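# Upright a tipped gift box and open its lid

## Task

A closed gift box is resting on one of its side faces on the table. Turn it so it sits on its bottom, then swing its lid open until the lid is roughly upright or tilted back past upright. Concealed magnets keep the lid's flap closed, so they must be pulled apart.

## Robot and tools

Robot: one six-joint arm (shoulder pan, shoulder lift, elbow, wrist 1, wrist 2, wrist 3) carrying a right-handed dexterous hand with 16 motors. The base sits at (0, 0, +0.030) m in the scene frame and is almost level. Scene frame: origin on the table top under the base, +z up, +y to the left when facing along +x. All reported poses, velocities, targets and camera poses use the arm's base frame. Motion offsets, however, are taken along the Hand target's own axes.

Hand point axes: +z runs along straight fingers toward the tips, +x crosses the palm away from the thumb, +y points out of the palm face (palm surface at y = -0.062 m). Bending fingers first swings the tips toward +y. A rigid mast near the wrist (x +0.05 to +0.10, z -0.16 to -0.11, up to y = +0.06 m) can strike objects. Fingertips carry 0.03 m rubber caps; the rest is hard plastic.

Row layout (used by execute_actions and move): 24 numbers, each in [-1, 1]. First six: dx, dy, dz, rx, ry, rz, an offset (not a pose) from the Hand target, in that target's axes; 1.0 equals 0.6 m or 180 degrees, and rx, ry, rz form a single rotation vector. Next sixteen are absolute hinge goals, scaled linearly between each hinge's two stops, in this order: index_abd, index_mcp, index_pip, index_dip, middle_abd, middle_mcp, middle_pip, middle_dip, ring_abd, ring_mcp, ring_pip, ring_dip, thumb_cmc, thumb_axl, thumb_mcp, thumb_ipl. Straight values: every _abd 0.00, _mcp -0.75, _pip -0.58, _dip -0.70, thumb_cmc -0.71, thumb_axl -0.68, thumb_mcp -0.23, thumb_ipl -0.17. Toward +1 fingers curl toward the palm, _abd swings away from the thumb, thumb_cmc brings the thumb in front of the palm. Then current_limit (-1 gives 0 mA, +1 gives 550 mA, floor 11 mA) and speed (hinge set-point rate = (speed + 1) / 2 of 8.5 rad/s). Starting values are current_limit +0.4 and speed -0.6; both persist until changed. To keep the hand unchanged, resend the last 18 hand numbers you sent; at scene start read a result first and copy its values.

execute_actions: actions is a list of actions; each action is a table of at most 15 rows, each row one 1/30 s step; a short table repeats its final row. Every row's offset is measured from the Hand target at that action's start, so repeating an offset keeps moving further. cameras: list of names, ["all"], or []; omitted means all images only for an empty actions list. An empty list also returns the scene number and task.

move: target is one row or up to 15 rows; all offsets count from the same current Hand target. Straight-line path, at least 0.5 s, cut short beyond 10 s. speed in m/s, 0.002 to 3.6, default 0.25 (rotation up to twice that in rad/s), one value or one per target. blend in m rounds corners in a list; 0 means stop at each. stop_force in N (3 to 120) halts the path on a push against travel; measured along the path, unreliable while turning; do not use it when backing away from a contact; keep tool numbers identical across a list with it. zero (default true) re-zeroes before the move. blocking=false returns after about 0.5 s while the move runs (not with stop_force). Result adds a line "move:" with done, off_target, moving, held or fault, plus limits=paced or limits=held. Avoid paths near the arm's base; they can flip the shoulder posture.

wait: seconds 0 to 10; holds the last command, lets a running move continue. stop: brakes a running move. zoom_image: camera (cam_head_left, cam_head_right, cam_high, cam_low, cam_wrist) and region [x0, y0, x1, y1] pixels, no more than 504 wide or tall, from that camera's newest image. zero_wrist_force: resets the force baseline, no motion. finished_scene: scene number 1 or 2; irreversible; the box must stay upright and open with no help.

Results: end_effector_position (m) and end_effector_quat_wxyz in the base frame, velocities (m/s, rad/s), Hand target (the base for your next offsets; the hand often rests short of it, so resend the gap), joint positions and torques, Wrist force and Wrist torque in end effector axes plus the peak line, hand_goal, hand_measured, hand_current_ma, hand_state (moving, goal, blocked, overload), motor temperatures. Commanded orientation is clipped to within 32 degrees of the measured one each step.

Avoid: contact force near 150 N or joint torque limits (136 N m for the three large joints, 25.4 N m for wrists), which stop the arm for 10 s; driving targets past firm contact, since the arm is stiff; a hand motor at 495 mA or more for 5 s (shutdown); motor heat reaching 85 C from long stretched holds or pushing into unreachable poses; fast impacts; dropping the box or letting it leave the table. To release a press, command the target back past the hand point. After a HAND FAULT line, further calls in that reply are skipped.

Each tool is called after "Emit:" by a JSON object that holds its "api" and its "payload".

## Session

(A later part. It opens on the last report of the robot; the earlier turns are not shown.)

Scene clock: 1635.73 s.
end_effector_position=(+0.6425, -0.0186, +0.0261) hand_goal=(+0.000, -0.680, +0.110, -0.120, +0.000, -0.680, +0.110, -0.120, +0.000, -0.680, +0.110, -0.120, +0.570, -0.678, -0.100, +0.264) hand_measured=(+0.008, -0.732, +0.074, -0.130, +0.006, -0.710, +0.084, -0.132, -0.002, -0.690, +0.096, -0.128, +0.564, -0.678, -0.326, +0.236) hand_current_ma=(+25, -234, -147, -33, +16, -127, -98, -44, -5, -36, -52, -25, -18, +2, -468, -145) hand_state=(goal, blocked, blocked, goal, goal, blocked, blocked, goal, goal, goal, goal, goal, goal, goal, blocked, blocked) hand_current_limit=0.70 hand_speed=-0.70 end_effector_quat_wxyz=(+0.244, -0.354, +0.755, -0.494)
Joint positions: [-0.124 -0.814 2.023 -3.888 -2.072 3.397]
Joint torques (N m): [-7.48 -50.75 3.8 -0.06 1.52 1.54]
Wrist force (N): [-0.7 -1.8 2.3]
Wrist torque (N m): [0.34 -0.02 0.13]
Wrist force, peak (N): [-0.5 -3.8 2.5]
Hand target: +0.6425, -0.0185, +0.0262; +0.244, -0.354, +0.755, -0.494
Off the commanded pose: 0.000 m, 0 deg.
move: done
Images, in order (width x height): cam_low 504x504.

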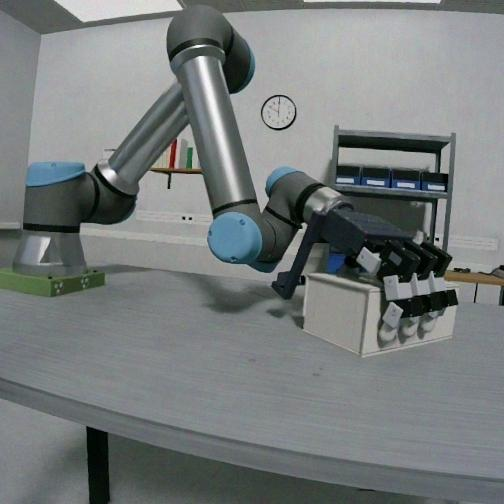

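Emit:
{"api": "move", "payload": {"target": [[0,0,0,0,0,0,0,-0.74,0.04,-0.2,0,-0.74,0.04,-0.2,0,-0.74,0.04,-0.2,0.571,-0.678,-0.60,0.2,0.4,-0.5],[0,0.0103,0.0068,0.0444,0,0,0,-0.74,0.04,-0.2,0,-0.74,0.04,-0.2,0,-0.74,0.04,-0.2,0.571,-0.678,-0.5,0.2,0.4,-0.5],[0,0.0103,0.0069,0.0444,0,0,0,-0.66,0.14,-0.10,0,-0.66,0.14,-0.10,0,-0.66,0.14,-0.10,0.571,-0.678,0.05,0.264,0.7,-0.7]], "speed": 0.04, "cameras": ["cam_low"]}}

Emit:
{"api": "zoom_image", "payload": {"camera": "cam_low", "region": [274, 200, 464, 390]}}

Scene clock: 1756.07 s.
end_effector_position=(+0.6437, -0.0193, +0.0189) hand_goal=(+0.000, -0.660, +0.140, -0.100, +0.000, -0.660, +0.140, -0.100, +0.000, -0.660, +0.140, -0.100, +0.570, -0.678, +0.050, +0.264) hand_measured=(+0.012, -0.722, +0.092, -0.112, +0.004, -0.680, +0.098, -0.138, -0.002, -0.668, +0.116, -0.124, +0.568, -0.664, -0.450, +0.262) hand_current_ma=(+35, -277, -196, -46, +9, -84, -169, -152, -3, -30, -88, -89, -5, +62, -468, -11) hand_state=(goal, blocked, blocked, goal, goal, blocked, blocked, blocked, goal, goal, blocked, blocked, goal, goal, blocked, goal) hand_current_limit=0.70 hand_speed=-0.70 end_effector_quat_wxyz=(+0.268, -0.336, +0.719, -0.546)
Joint positions: [-0.1 -0.716 2.001 -4.115 -2.125 3.328]
Joint torques (N m): [-8.53 -34.72 -11.13 -2.36 1.64 -1.62]
Wrist force (N): [-0.9 -3.5 -0.7]
Wrist torque (N m): [-0.15 0.07 0.32]
Wrist force, peak (N): [-1.2 -4.4 2.5]
Hand target: +0.6437, -0.0193, +0.0189; +0.268, -0.336, +0.719, -0.546
Off the commanded pose: 0.000 m, 0 deg.
move: done
Images, in order (width x height): cam_low 504x504.

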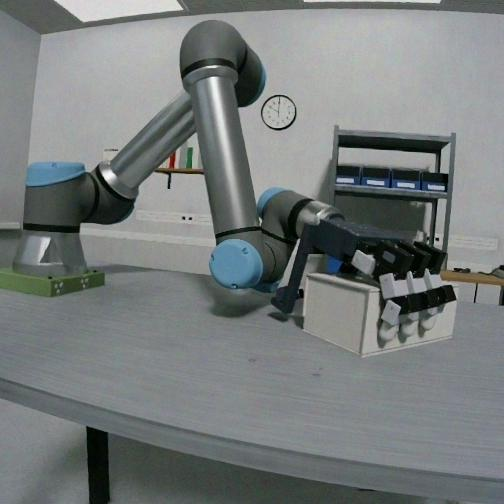

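Scaled by 2.653.

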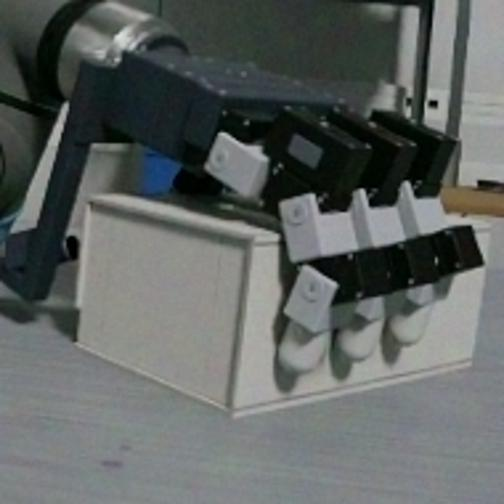

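Emit:
{"api": "move", "payload": {"target": [0,0.003,0.0008,0,0,0,0,-0.60,0.20,-0.06,0,-0.60,0.20,-0.06,0,-0.60,0.20,-0.06,0.571,-0.678,0.05,0.264,0.75,-0.7], "speed": 0.02}}

Emit:
{"api": "move", "payload": {"target": [0,-0.003,-0.004,-0.0222,0,0,0,-0.60,0.20,-0.06,0,-0.60,0.20,-0.06,0,-0.60,0.20,-0.06,0.571,-0.678,0.05,0.264,0.75,-0.7], "speed": 0.015, "cameras": ["cam_low"]}}

Emit:
{"api": "zoom_image", "payload": {"camera": "cam_low", "region": [274, 200, 464, 390]}}

Scene clock: 1771.97 s.
end_effector_position=(+0.6438, -0.0193, +0.0171) hand_goal=(+0.000, -0.600, +0.200, -0.060, +0.000, -0.600, +0.200, -0.060, +0.000, -0.600, +0.200, -0.060, +0.570, -0.678, +0.050, +0.264) hand_measured=(+0.012, -0.722, +0.094, -0.094, +0.004, -0.680, +0.098, -0.112, +0.000, -0.668, +0.118, -0.100, +0.570, -0.660, -0.448, +0.262) hand_current_ma=(+35, -481, -468, -131, +13, -375, -451, -218, +2, -311, -358, -160, -2, +84, -481, -11) hand_state=(goal, blocked, blocked, blocked, goal, blocked, blocked, blocked, goal, blocked, blocked, blocked, goal, goal, blocked, goal) hand_current_limit=0.75 hand_speed=-0.70 end_effector_quat_wxyz=(+0.268, -0.336, +0.719, -0.546)
Joint positions: [-0.1 -0.712 2 -4.119 -2.125 3.328]
Joint torques (N m): [3.68 -15.71 -6.92 1.94 -0.73 -0.67]
Wrist force (N): [-0.1 -36.3 -8.3]
Wrist torque (N m): [-1.23 0.06 0.14]
Wrist force, peak (N): [-0.1 -36.3 -8.3]
Hand target: +0.6437, -0.0193, +0.0170; +0.268, -0.336, +0.719, -0.546
Off the commanded pose: 0.000 m, 0 deg.
move: done

Scene clock: 1774.67 s.
end_effector_position=(+0.6423, -0.0182, +0.0193) hand_goal=(+0.000, -0.600, +0.200, -0.060, +0.000, -0.600, +0.200, -0.060, +0.000, -0.600, +0.200, -0.060, +0.570, -0.678, +0.050, +0.264) hand_measured=(+0.010, -0.744, +0.094, -0.092, +0.006, -0.710, +0.098, -0.100, +0.002, -0.694, +0.118, -0.094, +0.566, -0.660, -0.386, +0.262) hand_current_ma=(+27, -481, -468, -131, +15, -481, -451, -163, +4, -442, -358, -131, -14, +86, -481, -10) hand_state=(goal, blocked, blocked, blocked, goal, blocked, blocked, blocked, goal, blocked, blocked, blocked, goal, goal, blocked, goal) hand_current_limit=0.75 hand_speed=-0.70 end_effector_quat_wxyz=(+0.257, -0.346, +0.737, -0.520)
Joint positions: [-0.11 -0.759 2.016 -4.01 -2.101 3.365]
Joint torques (N m): [-6.01 -41.51 10.68 2.64 2.24 1.59]
Wrist force (N): [-1.3 -18.7 2.0]
Wrist torque (N m): [0.52 -0.18 -0.29]
Wrist force, peak (N): [0.0 -37.5 -9.0]
Hand target: +0.6423, -0.0182, +0.0194; +0.256, -0.346, +0.738, -0.520
Off the commanded pose: 0.000 m, 0 deg.
move: done
Images, in order (width x height): cam_low 504x504.

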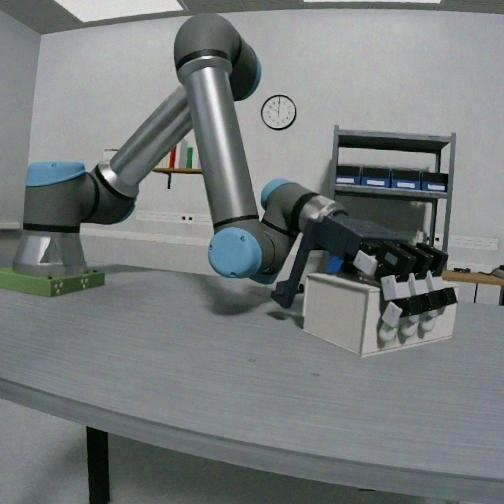

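Scaled by 2.653.

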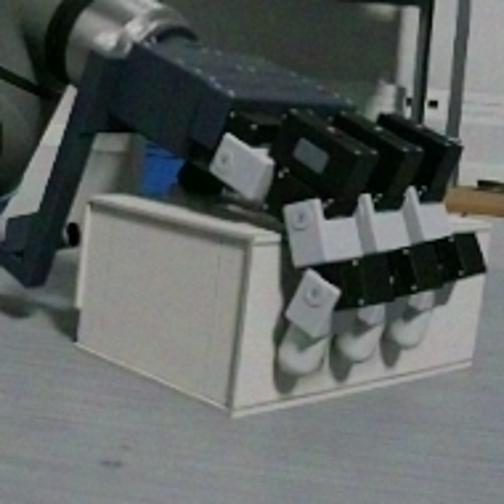

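Emit:
{"api": "move", "payload": {"target": [0,-0.001,-0.004,-0.0278,0,0,0,-0.60,0.20,-0.06,0,-0.60,0.20,-0.06,0,-0.60,0.20,-0.06,0.571,-0.678,0.05,0.264,0.75,-0.7], "speed": 0.015, "cameras": ["cam_low"]}}

Emit:
{"api": "zoom_image", "payload": {"camera": "cam_low", "region": [274, 230, 394, 350]}}

Scene clock: 1786.63 s.
end_effector_position=(+0.6406, -0.0169, +0.0207) hand_goal=(+0.000, -0.600, +0.200, -0.060, +0.000, -0.600, +0.200, -0.060, +0.000, -0.600, +0.200, -0.060, +0.570, -0.678, +0.050, +0.264) hand_measured=(+0.010, -0.748, +0.098, -0.092, +0.006, -0.714, +0.106, -0.092, +0.002, -0.696, +0.130, -0.084, +0.558, -0.666, -0.348, +0.252) hand_current_ma=(+27, -481, -453, -129, +15, -481, -414, -124, +4, -456, -298, -91, -46, +56, -481, -64) hand_state=(goal, blocked, blocked, blocked, goal, blocked, blocked, blocked, goal, blocked, blocked, blocked, goal, goal, blocked, goal) hand_current_limit=0.75 hand_speed=-0.70 end_effector_quat_wxyz=(+0.241, -0.356, +0.760, -0.488)
Joint positions: [-0.125 -0.812 2.026 -3.874 -2.067 3.406]
Joint torques (N m): [-5.86 -44.98 9.45 2.58 2.51 1.74]
Wrist force (N): [-0.4 -15.8 2.3]
Wrist torque (N m): [0.34 -0.04 -0.15]
Wrist force, peak (N): [1.3 -25.2 1.2]
Hand target: +0.6406, -0.0169, +0.0207; +0.241, -0.357, +0.760, -0.488
Off the commanded pose: 0.000 m, 0 deg.
move: done
Images, in order (width x height): cam_low 504x504.

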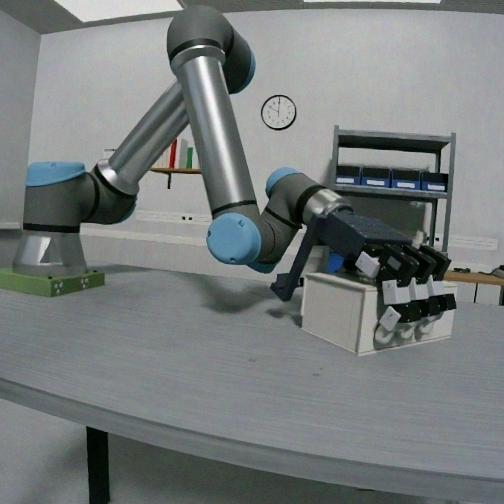

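Scaled by 4.200.

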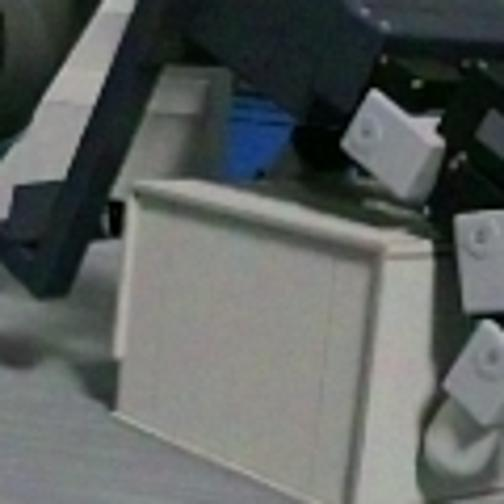

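Emit:
{"api": "move", "payload": {"target": [0,0,0,0,0,0,0,-0.985,-0.065,-0.406,0,-0.985,-0.065,-0.406,0,-0.985,-0.065,-0.406,0.571,-0.678,-0.563,0.318,0.4,-0.5]}}

Emit:
{"api": "move", "payload": {"target": [0,0.0258,-0.0062,0.0111,0,0,0,-0.985,-0.065,-0.406,0,-0.985,-0.065,-0.406,0,-0.985,-0.065,-0.406,0.571,-0.678,-0.563,0.318,0.4,-0.5], "speed": 0.02, "stop_force": 5, "cameras": ["cam_low","cam_high"]}}

Emit:
{"api": "zoom_image", "payload": {"camera": "cam_low", "region": [264, 200, 464, 400]}}

Emit:
{"api": "zoom_image", "payload": {"camera": "cam_low", "region": [264, 230, 384, 350]}}

Scene clock: 1952.03 s.
end_effector_position=(+0.6406, -0.0169, +0.0207) hand_goal=(+0.000, -0.986, -0.066, -0.406, +0.000, -0.986, -0.066, -0.406, +0.000, -0.986, -0.066, -0.406, +0.570, -0.678, -0.564, +0.318) hand_measured=(+0.004, -0.966, -0.060, -0.404, +0.004, -0.964, -0.060, -0.404, +0.002, -0.962, -0.060, -0.402, +0.568, -0.676, -0.556, +0.316) hand_current_ma=(+8, +76, +20, +9, +9, +86, +17, +8, +4, +94, +18, +10, -6, +8, +37, -9) hand_state=(goal, goal, goal, goal, goal, blocked, goal, goal, goal, blocked, goal, goal, goal, goal, goal, goal) hand_current_limit=0.40 hand_speed=-0.50 end_effector_quat_wxyz=(+0.241, -0.357, +0.760, -0.488)
Joint positions: [-0.125 -0.812 2.026 -3.874 -2.067 3.406]
Joint torques (N m): [-5.36 -44.74 -14.11 -4.36 -2.15 1.44]
Wrist force (N): [-0.6 0.1 1.1]
Wrist torque (N m): [0.01 -0.06 0.18]
Wrist force, peak (N): [-0.3 -16.5 2.6]
Hand target: +0.6406, -0.0169, +0.0207; +0.241, -0.357, +0.760, -0.488
Off the commanded pose: 0.000 m, 0 deg.
move: done

Scene clock: 1953.93 s.
end_effector_position=(+0.6332, -0.0106, +0.0081) hand_goal=(+0.000, -0.986, -0.066, -0.406, +0.000, -0.986, -0.066, -0.406, +0.000, -0.986, -0.066, -0.406, +0.570, -0.678, -0.564, +0.318) hand_measured=(+0.004, -0.966, -0.060, -0.404, +0.004, -0.964, -0.060, -0.404, +0.002, -0.962, -0.060, -0.402, +0.568, -0.676, -0.556, +0.316) hand_current_ma=(+8, +76, +20, +9, +9, +86, +17, +8, +4, +94, +18, +10, -6, +8, +36, -9) hand_state=(goal, goal, goal, goal, goal, blocked, goal, goal, goal, blocked, goal, goal, goal, goal, goal, goal) hand_current_limit=0.40 hand_speed=-0.50 end_effector_quat_wxyz=(+0.247, -0.352, +0.751, -0.501)
Joint positions: [-0.106 -0.767 2.038 -3.964 -2.092 3.397]
Joint torques (N m): [5.28 -33.68 2.99 -4.35 -2.17 -1.65]
Wrist force (N): [-0.8 0.2 0.7]
Wrist torque (N m): [0.07 0.00 0.23]
Wrist force, peak (N): [-0.9 0.4 1.0]
Hand target: +0.6332, -0.0106, +0.0081; +0.247, -0.352, +0.751, -0.501
Off the commanded pose: 0.000 m, 0 deg.
move: done
Images, in order (width x height): cam_high 504x504, cam_low 504x504.

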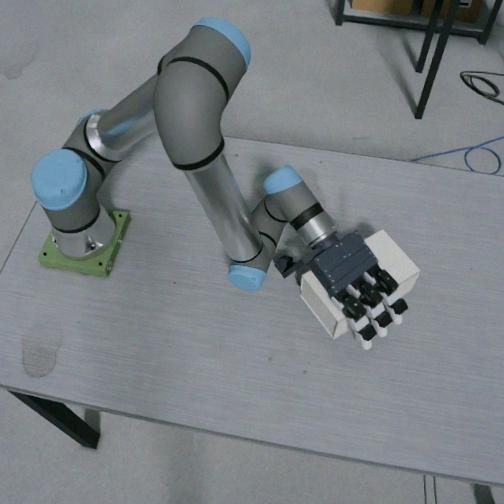

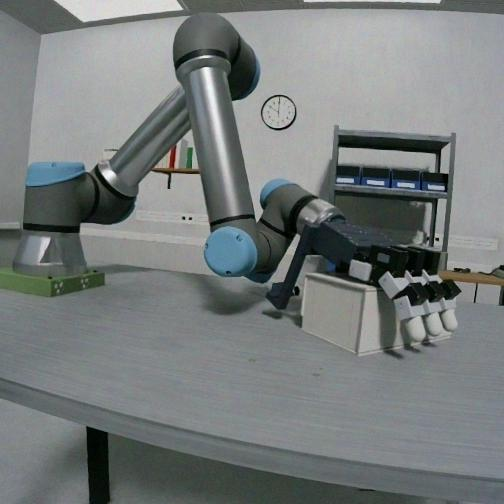

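Scaled by 2.520.

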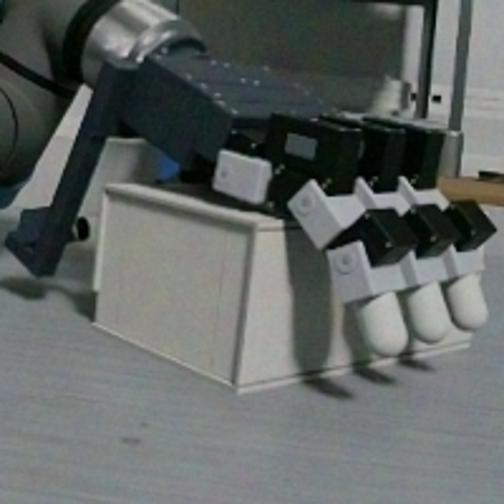

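Scaled by 4.200.

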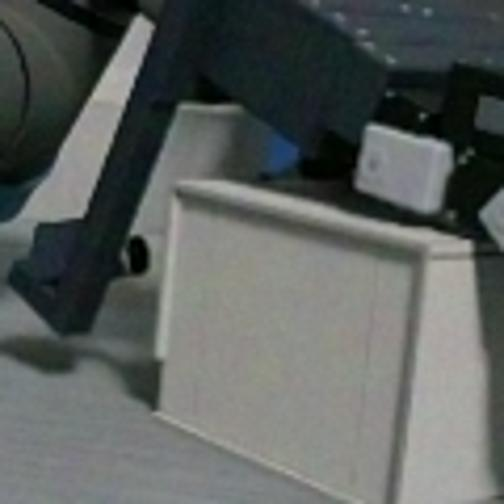

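Emit:
{"api": "move", "payload": {"target": [0,0.0039,0.0016,0,0,0,0,-0.985,-0.065,-0.406,0,-0.985,-0.065,-0.406,0,-0.985,-0.065,-0.406,0.571,-0.678,-0.563,0.318,0.4,-0.5], "speed": 0.01, "stop_force": 4}}

Emit:
{"api": "move", "payload": {"target": [[0,0,0,0,0,0,0,-0.97,0.0,0.15,0,-0.97,0.0,0.15,0,-0.97,0.0,0.15,0.571,-0.678,-0.45,0.437,0.3,-0.6],[0,0.0001,0,0,0,0,0,-0.93,0.07,0.31,0,-0.93,0.07,0.31,0,-0.93,0.07,0.31,0.571,-0.678,-0.2,0.48,0.5,-0.7]], "cameras": ["cam_low","cam_high"]}}

Emit:
{"api": "zoom_image", "payload": {"camera": "cam_low", "region": [264, 200, 464, 400]}}

Scene clock: 1976.57 s.
end_effector_position=(+0.6333, -0.0105, +0.0058) hand_goal=(+0.000, -0.986, -0.066, -0.406, +0.000, -0.986, -0.066, -0.406, +0.000, -0.986, -0.066, -0.406, +0.570, -0.678, -0.564, +0.318) hand_measured=(+0.004, -0.970, -0.060, -0.404, +0.004, -0.964, -0.060, -0.404, +0.002, -0.962, -0.060, -0.402, +0.570, -0.676, -0.562, +0.316) hand_current_ma=(+8, +61, +20, +9, +9, +86, +17, +8, +4, +94, +18, +10, +0, +8, +9, -9) hand_state=(goal, goal, goal, goal, goal, blocked, goal, goal, goal, blocked, goal, goal, goal, goal, goal, goal) hand_current_limit=0.40 hand_speed=-0.50 end_effector_quat_wxyz=(+0.247, -0.352, +0.751, -0.501)
Joint positions: [-0.106 -0.762 2.037 -3.968 -2.092 3.397]
Joint torques (N m): [3.64 -50.9 -10.21 -0.6 -1.92 -0.19]
Wrist force (N): [-0.7 -3.3 -1.4]
Wrist torque (N m): [-0.17 -0.03 0.26]
Wrist force, peak (N): [-1.1 -3.5 -1.6]
Hand target: +0.6333, -0.0105, +0.0059; +0.247, -0.352, +0.751, -0.501
Off the commanded pose: 0.000 m, 0 deg.
move: contact

Scene clock: 1978.47 s.
end_effector_position=(+0.6333, -0.0105, +0.0059) hand_goal=(+0.000, -0.930, +0.070, +0.310, +0.000, -0.930, +0.070, +0.310, +0.000, -0.930, +0.070, +0.310, +0.570, -0.678, -0.200, +0.480) hand_measured=(+0.014, -0.978, +0.040, +0.282, +0.004, -0.942, +0.054, +0.278, +0.002, -0.934, +0.068, +0.306, +0.572, -0.660, -0.390, +0.476) hand_current_ma=(+41, -210, -120, -106, +9, -47, -57, -127, +4, -14, -4, -10, +6, +81, -413, -14) hand_state=(goal, blocked, blocked, blocked, goal, goal, goal, blocked, goal, goal, goal, goal, goal, goal, blocked, goal) hand_current_limit=0.50 hand_speed=-0.70 end_effector_quat_wxyz=(+0.247, -0.352, +0.751, -0.501)
Joint positions: [-0.106 -0.762 2.037 -3.968 -2.092 3.397]
Joint torques (N m): [1.19 -26.67 4.59 1.32 -1.11 0.75]
Wrist force (N): [-0.6 -11.1 -9.0]
Wrist torque (N m): [0.06 0.00 0.25]
Wrist force, peak (N): [-0.8 -12.8 -9.4]
Hand target: +0.6332, -0.0105, +0.0058; +0.247, -0.352, +0.751, -0.501
Off the commanded pose: 0.000 m, 0 deg.
move: done
Images, in order (width x height): cam_high 504x504, cam_low 504x504.

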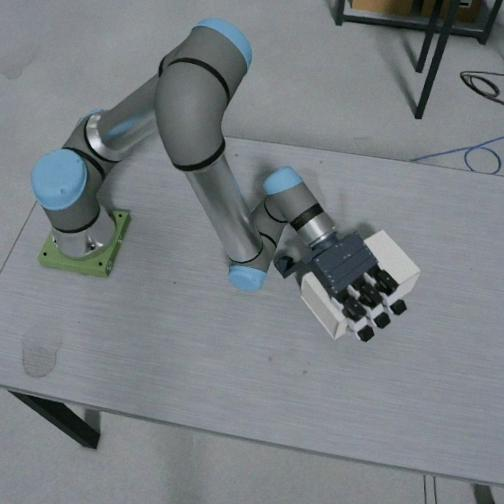

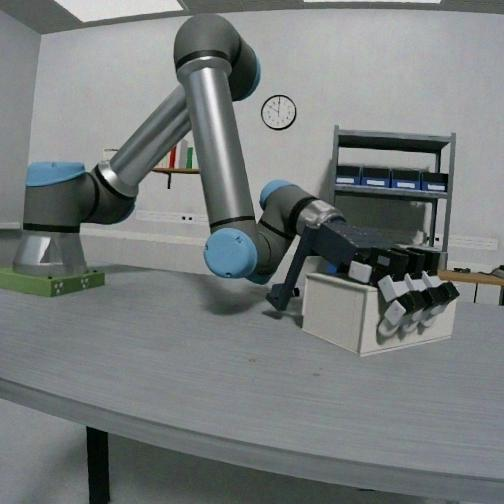

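Scaled by 2.520.

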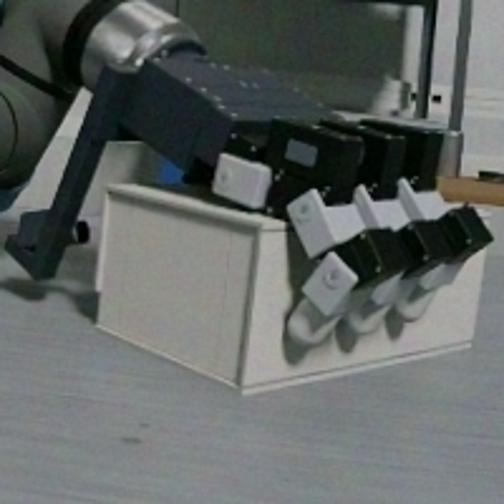

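Emit:
{"api": "move", "payload": {"target": [0,-0.005,-0.0097,-0.0222,0,0,0,-0.90,0.12,0.36,0,-0.90,0.12,0.36,0,-0.90,0.12,0.36,0.571,-0.678,0.0,0.5,0.75,-0.7], "speed": 0.015, "cameras": ["cam_low","cam_high"]}}

Emit:
{"api": "zoom_image", "payload": {"camera": "cam_low", "region": [264, 200, 464, 400]}}

Emit:
{"api": "zoom_image", "payload": {"camera": "cam_low", "region": [264, 230, 384, 350]}}

Scene clock: 1999.27 s.
end_effector_position=(+0.6299, -0.0079, +0.0108) hand_goal=(+0.000, -0.900, +0.120, +0.360, +0.000, -0.900, +0.120, +0.360, +0.000, -0.900, +0.120, +0.360, +0.570, -0.678, +0.000, +0.500) hand_measured=(+0.012, -0.978, +0.040, +0.298, +0.004, -0.944, +0.054, +0.294, +0.002, -0.930, +0.082, +0.322, +0.564, -0.660, -0.388, +0.476) hand_current_ma=(+38, -363, -349, -265, +8, -187, -277, -281, +4, -128, -152, -150, -20, +81, -481, -133) hand_state=(goal, blocked, blocked, blocked, goal, blocked, blocked, blocked, goal, blocked, blocked, blocked, goal, goal, blocked, blocked) hand_current_limit=0.75 hand_speed=-0.70 end_effector_quat_wxyz=(+0.235, -0.361, +0.768, -0.474)
Joint positions: [-0.116 -0.815 2.051 -3.855 -2.065 3.429]
Joint torques (N m): [-7.91 -51.29 4.42 -0.06 1.77 1.5]
Wrist force (N): [-0.7 -2.9 1.7]
Wrist torque (N m): [0.41 -0.06 0.33]
Wrist force, peak (N): [-1.0 -12.2 -9.4]
Hand target: +0.6299, -0.0079, +0.0108; +0.235, -0.361, +0.768, -0.474
Off the commanded pose: 0.000 m, 0 deg.
move: done
Images, in order (width x height): cam_high 504x504, cam_low 504x504.

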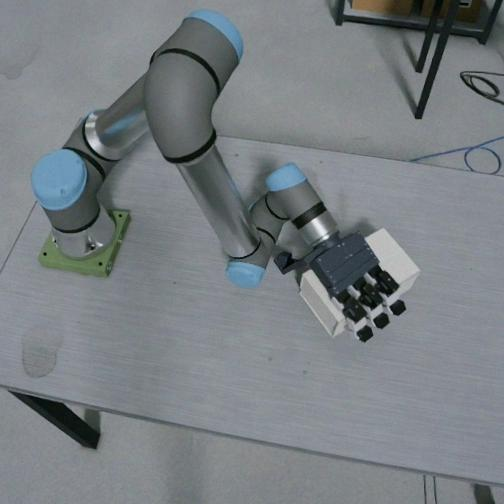

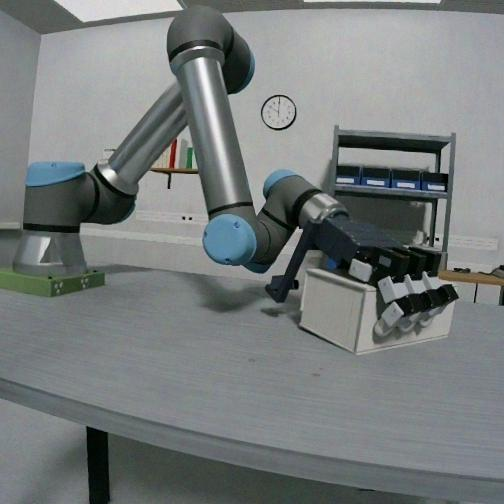

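Scaled by 2.520.

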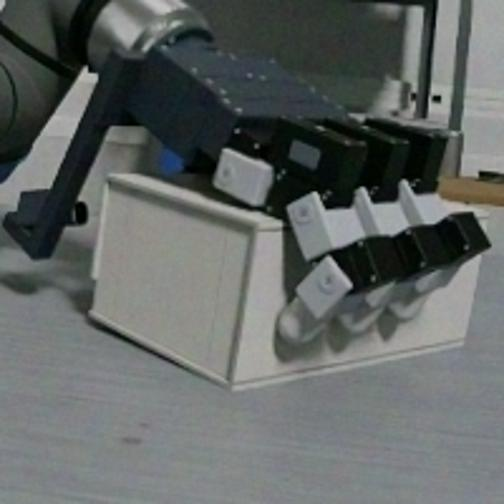

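Scaled by 4.200.

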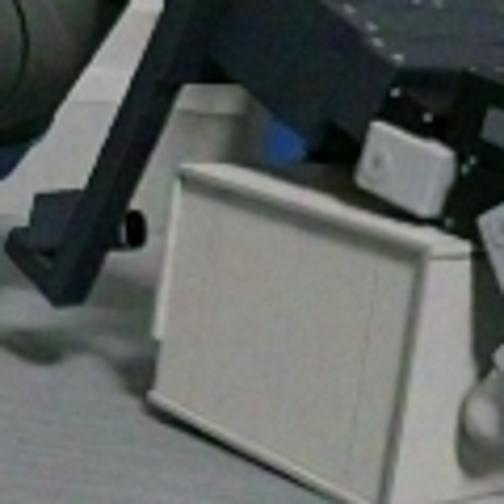

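Emit:
{"api": "move", "payload": {"target": [[0,0,0,0,0,0,0,-0.96,0.045,0.27,0,-0.93,0.05,0.28,0,-0.92,0.06,0.30,0.571,-0.678,-0.2,0.48,0.2,-0.7],[0,0,0.0001,0,0,0,0,-0.96,0.04,0.26,0,-0.93,0.04,0.26,0,-0.92,0.05,0.28,0.571,-0.678,-0.2,0.48,-0.3,-0.7]], "cameras": ["cam_low"]}}

Emit:
{"api": "zoom_image", "payload": {"camera": "cam_low", "region": [264, 230, 384, 350]}}

Scene clock: 2021.73 s.
end_effector_position=(+0.6299, -0.0079, +0.0108) hand_goal=(+0.000, -0.960, +0.040, +0.260, +0.000, -0.930, +0.040, +0.260, +0.000, -0.920, +0.050, +0.280, +0.570, -0.678, -0.200, +0.480) hand_measured=(+0.010, -0.982, +0.038, +0.262, +0.004, -0.944, +0.044, +0.262, +0.002, -0.930, +0.056, +0.282, +0.566, -0.664, -0.384, +0.462) hand_current_ma=(+29, -90, -7, +7, +8, -53, +15, +7, +4, -34, +17, +8, -13, +62, -193, -88) hand_state=(goal, blocked, goal, goal, goal, goal, goal, goal, goal, goal, goal, goal, goal, goal, blocked, goal) hand_current_limit=-0.30 hand_speed=-0.70 end_effector_quat_wxyz=(+0.235, -0.361, +0.768, -0.474)
Joint positions: [-0.116 -0.815 2.051 -3.855 -2.065 3.429]
Joint torques (N m): [-9.12 -30.05 -18.3 -0.33 1.56 -0.66]
Wrist force (N): [-0.5 -3.9 -4.6]
Wrist torque (N m): [0.39 0.06 0.10]
Wrist force, peak (N): [-0.6 -3.8 -4.7]
Hand target: +0.6299, -0.0079, +0.0108; +0.235, -0.361, +0.768, -0.474
Off the commanded pose: 0.000 m, 0 deg.
move: done
Images, in order (width x height): cam_low 504x504.

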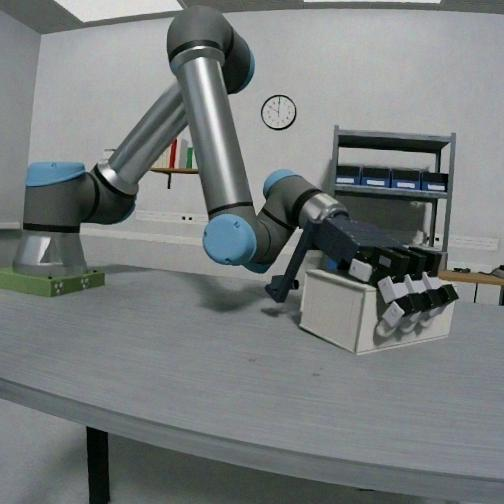

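Scaled by 4.200.

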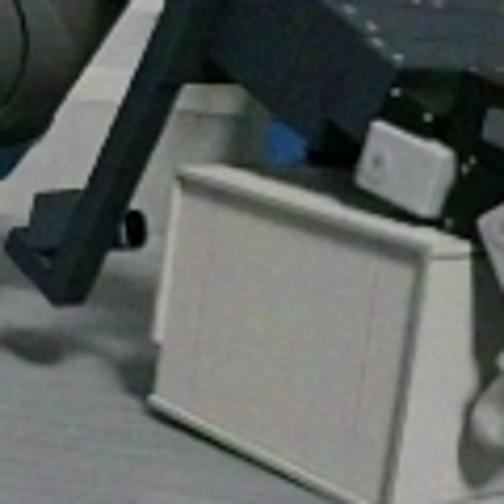

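Emit:
{"api": "move", "payload": {"target": [[0,0.0045,0.01,0.0222,0,0,0,-0.96,0.04,0.26,0,-0.93,0.04,0.26,0,-0.92,0.05,0.28,0.571,-0.678,-0.2,0.48,-0.3,-0.7],[0,0.0045,0.0101,0.0222,0,0,0,-0.985,-0.065,-0.406,0,-0.985,-0.065,-0.406,0,-0.985,-0.065,-0.406,0.571,-0.678,-0.6,0.318,0.4,-0.4],[0,-0.2203,-0.0997,0.0222,0,0,0,-0.985,-0.065,-0.406,0,-0.985,-0.065,-0.406,0,-0.985,-0.065,-0.406,0.571,-0.678,-0.6,0.318,0.4,-0.4]], "speed": [0.03,0.1,0.25], "cameras": ["cam_low","cam_high"]}}

Scene clock: 2253.63 s.
end_effector_position=(+0.6316, -0.0128, +0.1557) hand_goal=(+0.000, -0.986, -0.066, -0.406, +0.000, -0.986, -0.066, -0.406, +0.000, -0.986, -0.066, -0.406, +0.570, -0.678, -0.600, +0.318) hand_measured=(+0.004, -0.980, -0.060, -0.404, +0.002, -0.966, -0.060, -0.404, +0.002, -0.966, -0.060, -0.402, +0.572, -0.676, -0.592, +0.320) hand_current_ma=(+8, +25, +20, +9, +6, +77, +20, +8, +4, +84, +21, +10, +6, +8, +35, +11) hand_state=(goal, goal, goal, goal, goal, goal, goal, goal, goal, blocked, goal, goal, goal, goal, goal, goal) hand_current_limit=0.40 hand_speed=-0.40 end_effector_quat_wxyz=(+0.247, -0.352, +0.751, -0.501)
Joint positions: [-0.111 -1.119 2.049 -3.625 -2.087 3.394]
Joint torques (N m): [-8.18 -49.08 -23.57 -0.41 1.37 1.66]
Wrist force (N): [-0.7 0.6 1.0]
Wrist torque (N m): [0.14 0.00 0.15]
Wrist force, peak (N): [-1.2 -26.3 -24.5]
Hand target: +0.6316, -0.0128, +0.1558; +0.247, -0.352, +0.751, -0.501
Off the commanded pose: 0.000 m, 0 deg.
move: done
Images, in order (width x height): cam_high 504x504, cam_low 504x504.

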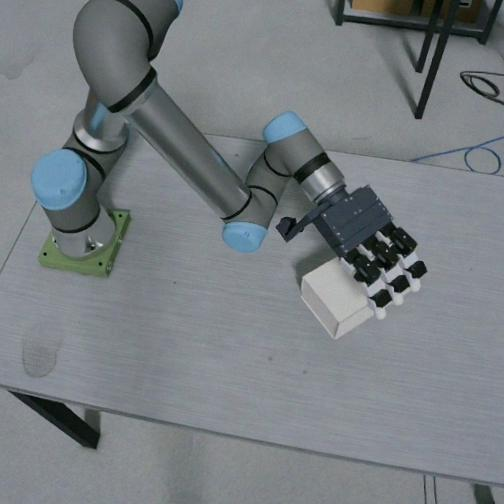

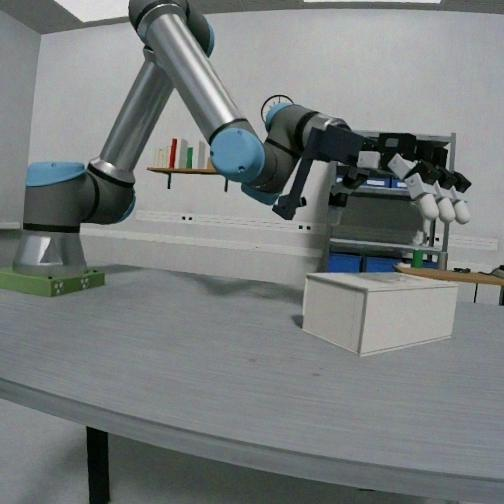

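Emit:
{"api": "move", "payload": {"target": [[0,-0.1227,-0.1413,-0.378,0,0,0,-0.753,-0.357,-0.406,0,-0.753,-0.357,-0.406,0,-0.753,-0.357,-0.406,-0.6,-0.678,-0.226,-0.168,0.4,-0.4],[0.0167,-0.1227,-0.1413,-0.2934,-0.2934,-0.435,0,-0.753,-0.357,-0.406,0,-0.753,-0.357,-0.406,0,-0.753,-0.357,-0.406,-0.6,-0.678,-0.226,-0.168,0.4,-0.4],[0.0383,-0.0455,-0.11,0,-0.559,-0.829,0,-0.753,-0.357,-0.406,0,-0.753,-0.357,-0.406,0,-0.753,-0.357,-0.406,-0.6,-0.678,-0.226,-0.168,0.4,-0.4]], "speed": 0.5, "blend": [0.02,0.01,0], "cameras": ["cam_low","cam_high"]}}

Scene clock: 2394.80 s.
end_effector_position=(+0.5770, +0.0007, +0.2054) hand_goal=(+0.000, -0.754, -0.358, -0.406, +0.000, -0.754, -0.358, -0.406, +0.000, -0.754, -0.358, -0.406, -0.600, -0.678, -0.226, -0.168) hand_measured=(+0.002, -0.752, -0.356, -0.404, +0.002, -0.750, -0.356, -0.404, +0.002, -0.750, -0.356, -0.404, -0.598, -0.676, -0.224, -0.164) hand_current_ma=(+8, +8, +7, +7, +6, +10, +6, +7, +4, +10, +6, +8, +5, +6, +10, +15) hand_state=(goal, goal, goal, goal, goal, goal, goal, goal, goal, goal, goal, goal, goal, goal, goal, goal) hand_current_limit=0.40 hand_speed=-0.40 end_effector_quat_wxyz=(-0.005, +0.903, +0.430, +0.008)
Joint positions: [-0.126 -1.457 1.85 -1.972 -1.554 0.556]
Joint torques (N m): [-8.18 -38.07 -9.77 -4.24 2 -1.6]
Wrist force (N): [-0.7 0.5 0.1]
Wrist torque (N m): [0.10 0.00 -0.01]
Wrist force, peak (N): [-0.6 1.7 1.3]
Hand target: +0.5770, +0.0007, +0.2054; -0.005, +0.903, +0.430, +0.008
Off the commanded pose: 0.000 m, 0 deg.
move: done
Images, in order (width x height): cam_high 504x504, cam_low 504x504.

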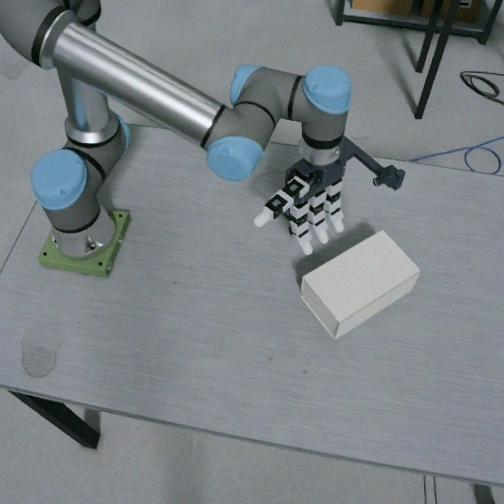

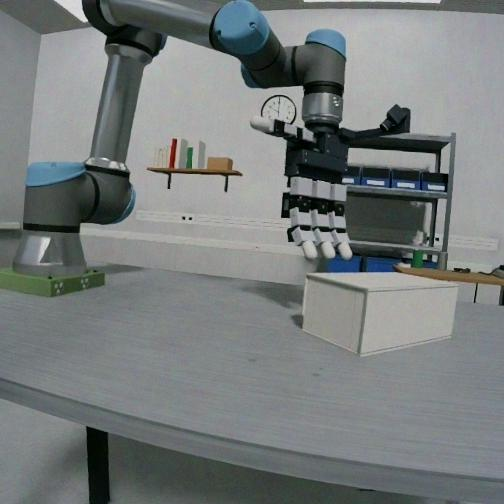

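Emit:
{"api": "move", "payload": {"target": [0,0,0.155,0,0,0,0,-0.753,-0.357,-0.406,0,-0.753,-0.357,-0.406,0,-0.753,-0.357,-0.406,-0.6,-0.678,-0.226,-0.168,0.4,-0.4], "speed": 0.2}}

Emit:
{"api": "move", "payload": {"target": [0,0,0.022,0,0,0,0,-0.753,-0.357,-0.406,0,-0.753,-0.357,-0.406,0,-0.753,-0.357,-0.406,-0.6,-0.678,-0.226,-0.168,0.4,-0.4], "speed": 0.02, "stop_force": 3, "cameras": ["cam_low"]}}

Scene clock: 2420.03 s.
end_effector_position=(+0.5780, +0.0021, +0.1126) hand_goal=(+0.000, -0.754, -0.358, -0.406, +0.000, -0.754, -0.358, -0.406, +0.000, -0.754, -0.358, -0.406, -0.600, -0.678, -0.226, -0.168) hand_measured=(+0.002, -0.752, -0.356, -0.404, +0.002, -0.750, -0.356, -0.404, +0.002, -0.750, -0.356, -0.404, -0.598, -0.676, -0.224, -0.164) hand_current_ma=(+8, +8, +7, +7, +6, +10, +6, +7, +4, +10, +6, +8, +5, +6, +11, +15) hand_state=(goal, goal, goal, goal, goal, goal, goal, goal, goal, goal, goal, goal, goal, goal, goal, goal) hand_current_limit=0.40 hand_speed=-0.40 end_effector_quat_wxyz=(-0.005, +0.903, +0.430, +0.008)
Joint positions: [-0.123 -1.34 1.981 -2.22 -1.554 0.559]
Joint torques (N m): [5.39 -22.25 -6.76 -4.36 -1.75 1.6]
Wrist force (N): [-0.3 0.3 0.4]
Wrist torque (N m): [0.07 -0.06 -0.08]
Wrist force, peak (N): [-0.6 0.5 -1.3]
Hand target: +0.5781, +0.0021, +0.1124; -0.005, +0.903, +0.430, +0.008
Off the commanded pose: 0.000 m, 0 deg.
move: done

Scene clock: 2421.73 s.
end_effector_position=(+0.5782, +0.0023, +0.0993) hand_goal=(+0.000, -0.754, -0.358, -0.406, +0.000, -0.754, -0.358, -0.406, +0.000, -0.754, -0.358, -0.406, -0.600, -0.678, -0.226, -0.168) hand_measured=(+0.002, -0.752, -0.356, -0.404, +0.002, -0.750, -0.356, -0.404, +0.002, -0.750, -0.356, -0.404, -0.598, -0.676, -0.224, -0.164) hand_current_ma=(+8, +8, +7, +7, +6, +10, +6, +7, +4, +10, +6, +8, +5, +6, +11, +15) hand_state=(goal, goal, goal, goal, goal, goal, goal, goal, goal, goal, goal, goal, goal, goal, goal, goal) hand_current_limit=0.40 hand_speed=-0.40 end_effector_quat_wxyz=(-0.005, +0.903, +0.430, +0.008)
Joint positions: [-0.122 -1.319 1.995 -2.256 -1.554 0.559]
Joint torques (N m): [5.7 -22.95 -6.8 -4.15 -1.78 1.64]
Wrist force (N): [-0.5 0.3 0.3]
Wrist torque (N m): [0.09 -0.03 -0.12]
Wrist force, peak (N): [-0.3 0.4 0.7]
Hand target: +0.5782, +0.0023, +0.0992; -0.005, +0.903, +0.430, +0.008
Off the commanded pose: 0.000 m, 0 deg.
move: done
Images, in order (width x height): cam_low 504x504.

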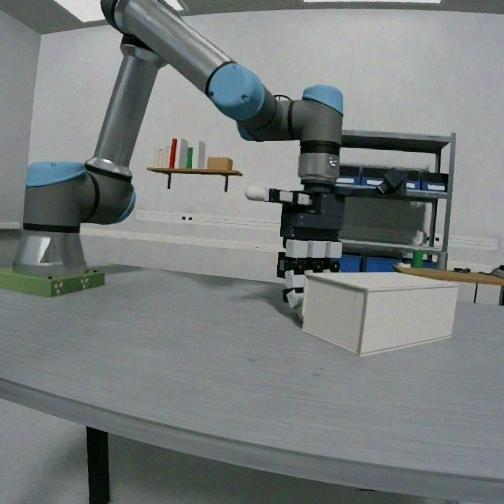

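Emit:
{"api": "move", "payload": {"target": [0,0,0.012,0,0,0,0,-0.753,-0.357,-0.406,0,-0.753,-0.357,-0.406,0,-0.753,-0.357,-0.406,-0.6,-0.678,-0.226,-0.168,0.4,-0.4], "speed": 0.01, "stop_force": 3}}

Emit:
{"api": "zoom_image", "payload": {"camera": "cam_low", "region": [252, 220, 462, 370]}}

Scene clock: 2431.30 s.
end_effector_position=(+0.5782, +0.0023, +0.0986) hand_goal=(+0.000, -0.754, -0.358, -0.406, +0.000, -0.754, -0.358, -0.406, +0.000, -0.754, -0.358, -0.406, -0.600, -0.678, -0.226, -0.168) hand_measured=(+0.002, -0.754, -0.352, -0.400, +0.002, -0.752, -0.356, -0.404, +0.002, -0.750, -0.356, -0.404, -0.598, -0.676, -0.224, -0.164) hand_current_ma=(+6, +0, +17, +17, +5, +9, +7, +7, +4, +10, +6, +8, +5, +6, +11, +15) hand_state=(goal, goal, goal, goal, goal, goal, goal, goal, goal, goal, goal, goal, goal, goal, goal, goal) hand_current_limit=0.40 hand_speed=-0.40 end_effector_quat_wxyz=(-0.005, +0.903, +0.430, +0.008)
Joint positions: [-0.122 -1.317 1.996 -2.258 -1.554 0.559]
Joint torques (N m): [-0.35 -40.78 -27.62 -0.55 -1.72 0.51]
Wrist force (N): [-0.3 -0.5 -1.7]
Wrist torque (N m): [0.21 -0.10 -0.09]
Wrist force, peak (N): [-0.5 -2.8 -7.8]
Hand target: +0.5782, +0.0023, +0.0986; -0.005, +0.903, +0.430, +0.008 (not the last commanded pose)
Off the commanded pose: 0.007 m, 0 deg.
move: contact

Scaled by 2.400.
This view is cut from an older image: the scene may have changed since it was taken.

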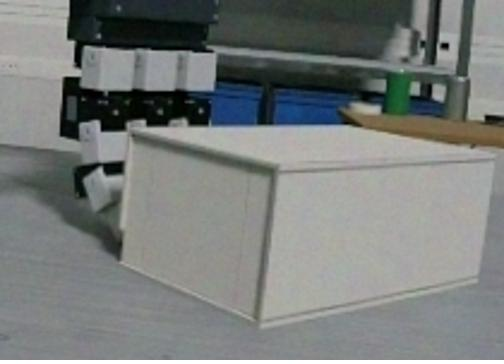

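Emit:
{"api": "move", "payload": {"target": [0,0,-0.0022,0,0,0,0,-0.753,-0.357,-0.406,0,-0.753,-0.357,-0.406,0,-0.753,-0.357,-0.406,-0.6,-0.678,-0.226,-0.168,0.4,-0.4], "speed": 0.02}}

Emit:
{"api": "move", "payload": {"target": [0,0.06,0,0,0,0,0,-0.753,-0.357,-0.406,0,-0.753,-0.357,-0.406,0,-0.753,-0.357,-0.406,-0.6,-0.678,-0.226,-0.168,0.4,-0.4], "speed": 0.015, "stop_force": 3, "cameras": ["cam_low"]}}

Emit:
{"api": "zoom_image", "payload": {"camera": "cam_low", "region": [252, 220, 462, 370]}}

Scene clock: 2446.37 s.
end_effector_position=(+0.5782, +0.0023, +0.0998) hand_goal=(+0.000, -0.754, -0.358, -0.406, +0.000, -0.754, -0.358, -0.406, +0.000, -0.754, -0.358, -0.406, -0.600, -0.678, -0.226, -0.168) hand_measured=(+0.002, -0.754, -0.356, -0.404, +0.002, -0.752, -0.356, -0.404, +0.002, -0.750, -0.356, -0.404, -0.598, -0.676, -0.224, -0.164) hand_current_ma=(+6, +0, +7, +7, +5, +9, +6, +7, +4, +10, +6, +8, +5, +6, +11, +15) hand_state=(goal, goal, goal, goal, goal, goal, goal, goal, goal, goal, goal, goal, goal, goal, goal, goal) hand_current_limit=0.40 hand_speed=-0.40 end_effector_quat_wxyz=(-0.005, +0.903, +0.430, +0.008)
Joint positions: [-0.122 -1.32 1.995 -2.255 -1.554 0.559]
Joint torques (N m): [-7.99 -41.31 -26.86 -0.68 -1.78 -1.29]
Wrist force (N): [-0.2 0.2 0.2]
Wrist torque (N m): [0.09 -0.07 -0.09]
Wrist force, peak (N): [-0.4 -0.5 -2.0]
Hand target: +0.5782, +0.0023, +0.0999; -0.005, +0.903, +0.430, +0.008
Off the commanded pose: 0.000 m, 0 deg.
move: done

Scene clock: 2449.67 s.
end_effector_position=(+0.6030, -0.0178, +0.0999) hand_goal=(+0.000, -0.754, -0.358, -0.406, +0.000, -0.754, -0.358, -0.406, +0.000, -0.754, -0.358, -0.406, -0.600, -0.678, -0.226, -0.168) hand_measured=(+0.002, -0.776, -0.364, -0.406, +0.002, -0.756, -0.358, -0.404, +0.002, -0.750, -0.356, -0.404, -0.598, -0.676, -0.224, -0.164) hand_current_ma=(+7, -87, -20, +2, +5, -6, +0, +5, +4, +10, +6, +8, +5, +6, +11, +15) hand_state=(goal, blocked, goal, goal, goal, goal, goal, goal, goal, goal, goal, goal, goal, goal, goal, goal) hand_current_limit=0.40 hand_speed=-0.40 end_effector_quat_wxyz=(-0.005, +0.903, +0.430, +0.008)
Joint positions: [-0.154 -1.273 1.931 -2.237 -1.554 0.528]
Joint torques (N m): [4.76 -42.11 -6.62 -4.31 1.03 1.66]
Wrist force (N): [-0.1 -0.8 -1.4]
Wrist torque (N m): [0.27 -0.08 -0.02]
Wrist force, peak (N): [-0.1 -2.8 -4.6]
Hand target: +0.6030, -0.0178, +0.0999; -0.005, +0.903, +0.430, +0.008 (not the last commanded pose)
Off the commanded pose: 0.004 m, 0 deg.
move: contact
Images, in order (width x height): cam_low 504x504.

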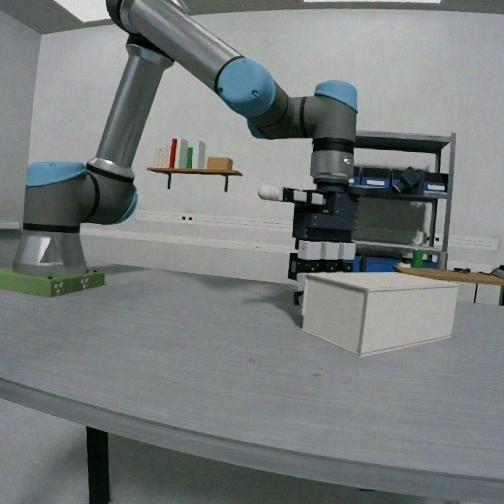

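Scaled by 2.400.

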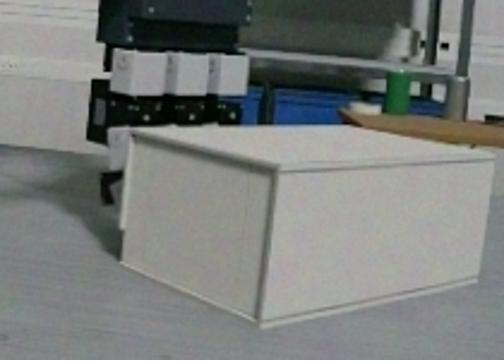

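Emit:
{"api": "move", "payload": {"target": [0,0.008,0,0,0,0,0,-0.753,-0.357,-0.406,0,-0.753,-0.357,-0.406,0,-0.753,-0.357,-0.406,-0.6,-0.678,-0.226,-0.168,0.4,-0.4], "speed": 0.015, "cameras": ["cam_low","cam_high"]}}

Emit:
{"api": "zoom_image", "payload": {"camera": "cam_low", "region": [252, 220, 462, 370]}}

Emit:
{"api": "zoom_image", "payload": {"camera": "cam_high", "region": [250, 190, 450, 350]}}

Scene clock: 2468.43 s.
end_effector_position=(+0.6066, -0.0208, +0.0999) hand_goal=(+0.000, -0.754, -0.358, -0.406, +0.000, -0.754, -0.358, -0.406, +0.000, -0.754, -0.358, -0.406, -0.600, -0.678, -0.226, -0.168) hand_measured=(+0.002, -0.802, -0.364, -0.394, +0.002, -0.774, -0.366, -0.406, +0.002, -0.754, -0.358, -0.404, -0.598, -0.676, -0.224, -0.164) hand_current_ma=(+5, -217, -20, +44, +5, -78, -26, -2, +4, +0, +2, +6, +5, +6, +11, +15) hand_state=(goal, blocked, goal, goal, goal, goal, goal, goal, goal, goal, goal, goal, goal, goal, goal, goal) hand_current_limit=0.40 hand_speed=-0.40 end_effector_quat_wxyz=(-0.005, +0.903, +0.430, +0.008)
Joint positions: [-0.158 -1.267 1.921 -2.234 -1.554 0.523]
Joint torques (N m): [-9.17 -15.65 -26.22 -1.13 0.55 -1.82]
Wrist force (N): [-0.4 -9.1 -16.1]
Wrist torque (N m): [1.43 -0.34 0.01]
Wrist force, peak (N): [-0.4 -9.1 -16.1]
Hand target: +0.6067, -0.0209, +0.0998; -0.005, +0.903, +0.430, +0.008
Off the commanded pose: 0.000 m, 0 deg.
move: done
Images, in order (width x height): cam_high 504x504, cam_low 504x504.

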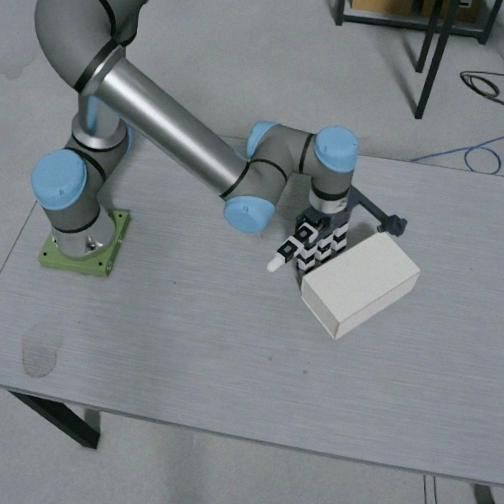

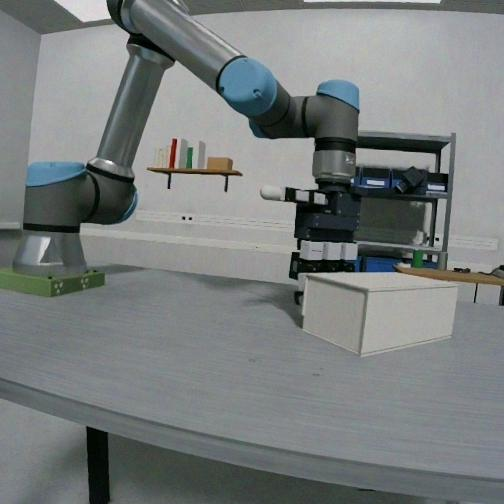

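Scaled by 2.400.

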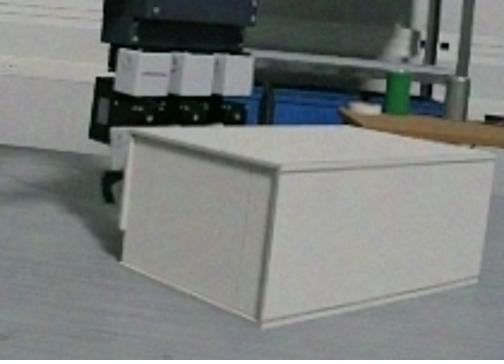

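Scaled by 2.520.

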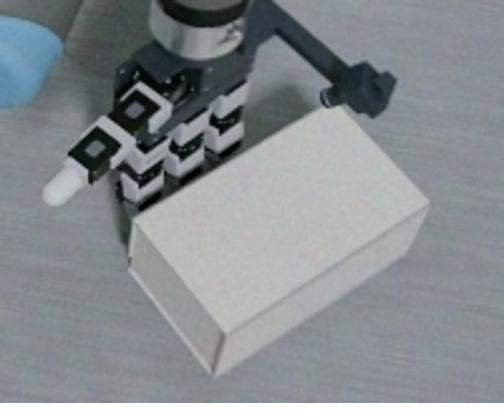

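Emit:
{"api": "move", "payload": {"target": [[0,-0.0333,0,0,0,0,0,-0.753,-0.357,-0.406,0,-0.753,-0.357,-0.406,0,-0.753,-0.357,-0.406,-0.6,-0.678,-0.226,-0.168,0.4,-0.4],[0,-0.0333,0,0,0,0.0361,0,-0.753,-0.357,-0.406,0,-0.753,-0.357,-0.406,0,-0.753,-0.357,-0.406,-0.6,-0.678,-0.226,-0.168,0.4,-0.4]], "speed": 0.1}}

Emit:
{"api": "move", "payload": {"target": [0,0.06,0,0,0,0,0,-0.753,-0.357,-0.406,0,-0.753,-0.357,-0.406,0,-0.753,-0.357,-0.406,-0.6,-0.678,-0.226,-0.168,0.4,-0.4], "speed": 0.015, "stop_force": 4, "cameras": ["cam_low","cam_high"]}}

Emit:
{"api": "zoom_image", "payload": {"camera": "cam_high", "region": [250, 190, 450, 350]}}

Scene clock: 2526.33 s.
end_effector_position=(+0.5912, -0.0083, +0.0999) hand_goal=(+0.000, -0.754, -0.358, -0.406, +0.000, -0.754, -0.358, -0.406, +0.000, -0.754, -0.358, -0.406, -0.600, -0.678, -0.226, -0.168) hand_measured=(+0.002, -0.756, -0.356, -0.404, +0.002, -0.756, -0.362, -0.406, +0.002, -0.754, -0.358, -0.404, -0.598, -0.676, -0.224, -0.164) hand_current_ma=(+7, -6, +3, +7, +5, -7, -11, -2, +4, -1, +2, +6, +5, +6, +11, +15) hand_state=(goal, goal, goal, goal, goal, goal, goal, goal, goal, goal, goal, goal, goal, goal, goal, goal) hand_current_limit=0.40 hand_speed=-0.40 end_effector_quat_wxyz=(-0.005, +0.926, +0.378, +0.008)
Joint positions: [-0.127 -1.277 1.936 -2.238 -1.554 0.667]
Joint torques (N m): [5.09 -25.11 -27.67 -0.6 -1.75 1.53]
Wrist force (N): [-0.3 0.6 0.3]
Wrist torque (N m): [0.13 -0.08 -0.13]
Wrist force, peak (N): [-0.3 -9.3 -16.6]
Hand target: +0.5912, -0.0083, +0.0999; -0.005, +0.926, +0.378, +0.008
Off the commanded pose: 0.000 m, 0 deg.
move: done

Scene clock: 2529.73 s.
end_effector_position=(+0.6164, -0.0340, +0.0997) hand_goal=(+0.000, -0.754, -0.358, -0.406, +0.000, -0.754, -0.358, -0.406, +0.000, -0.754, -0.358, -0.406, -0.600, -0.678, -0.226, -0.168) hand_measured=(+0.002, -0.758, -0.360, -0.404, +0.002, -0.762, -0.362, -0.406, +0.002, -0.768, -0.364, -0.406, -0.598, -0.676, -0.224, -0.164) hand_current_ma=(+7, -15, -3, +3, +5, -30, -12, -2, +4, -54, -17, +0, +5, +6, +11, +15) hand_state=(goal, goal, goal, goal, goal, goal, goal, goal, goal, goal, goal, goal, goal, goal, goal, goal) hand_current_limit=0.40 hand_speed=-0.40 end_effector_quat_wxyz=(-0.005, +0.926, +0.378, +0.008)
Joint positions: [-0.167 -1.231 1.87 -2.218 -1.554 0.628]
Joint torques (N m): [-8.79 -26.92 -28.69 -0.88 1.39 -1.61]
Wrist force (N): [-0.1 -1.8 -0.2]
Wrist torque (N m): [0.16 -0.06 -0.05]
Wrist force, peak (N): [-0.2 -2.9 -1.0]
Hand target: +0.6164, -0.0340, +0.0997; -0.005, +0.926, +0.378, +0.008
Off the commanded pose: 0.000 m, 0 deg.
move: done
Images, in order (width x height): cam_high 504x504, cam_low 504x504.

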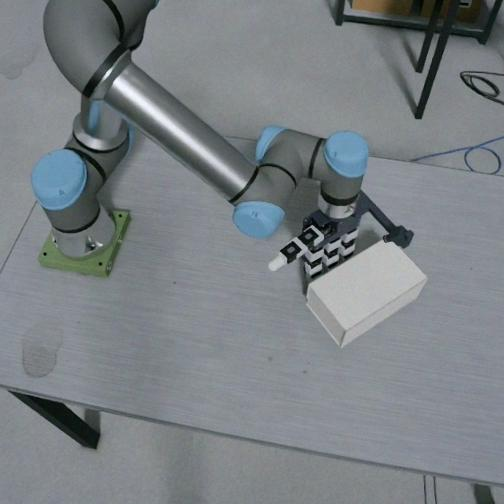

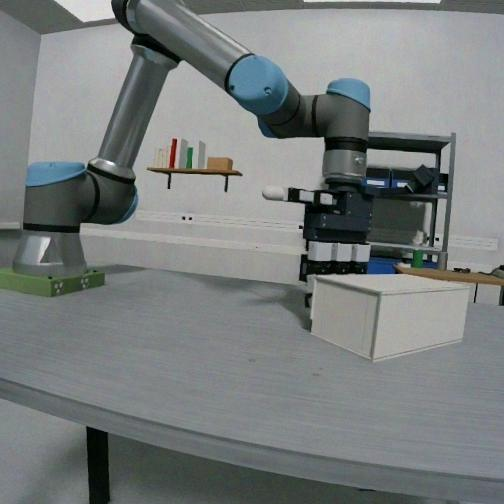

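Scaled by 2.520.

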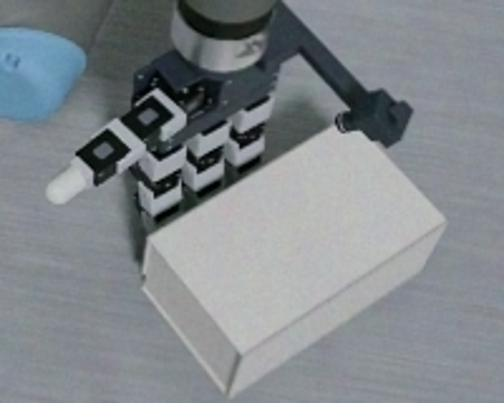

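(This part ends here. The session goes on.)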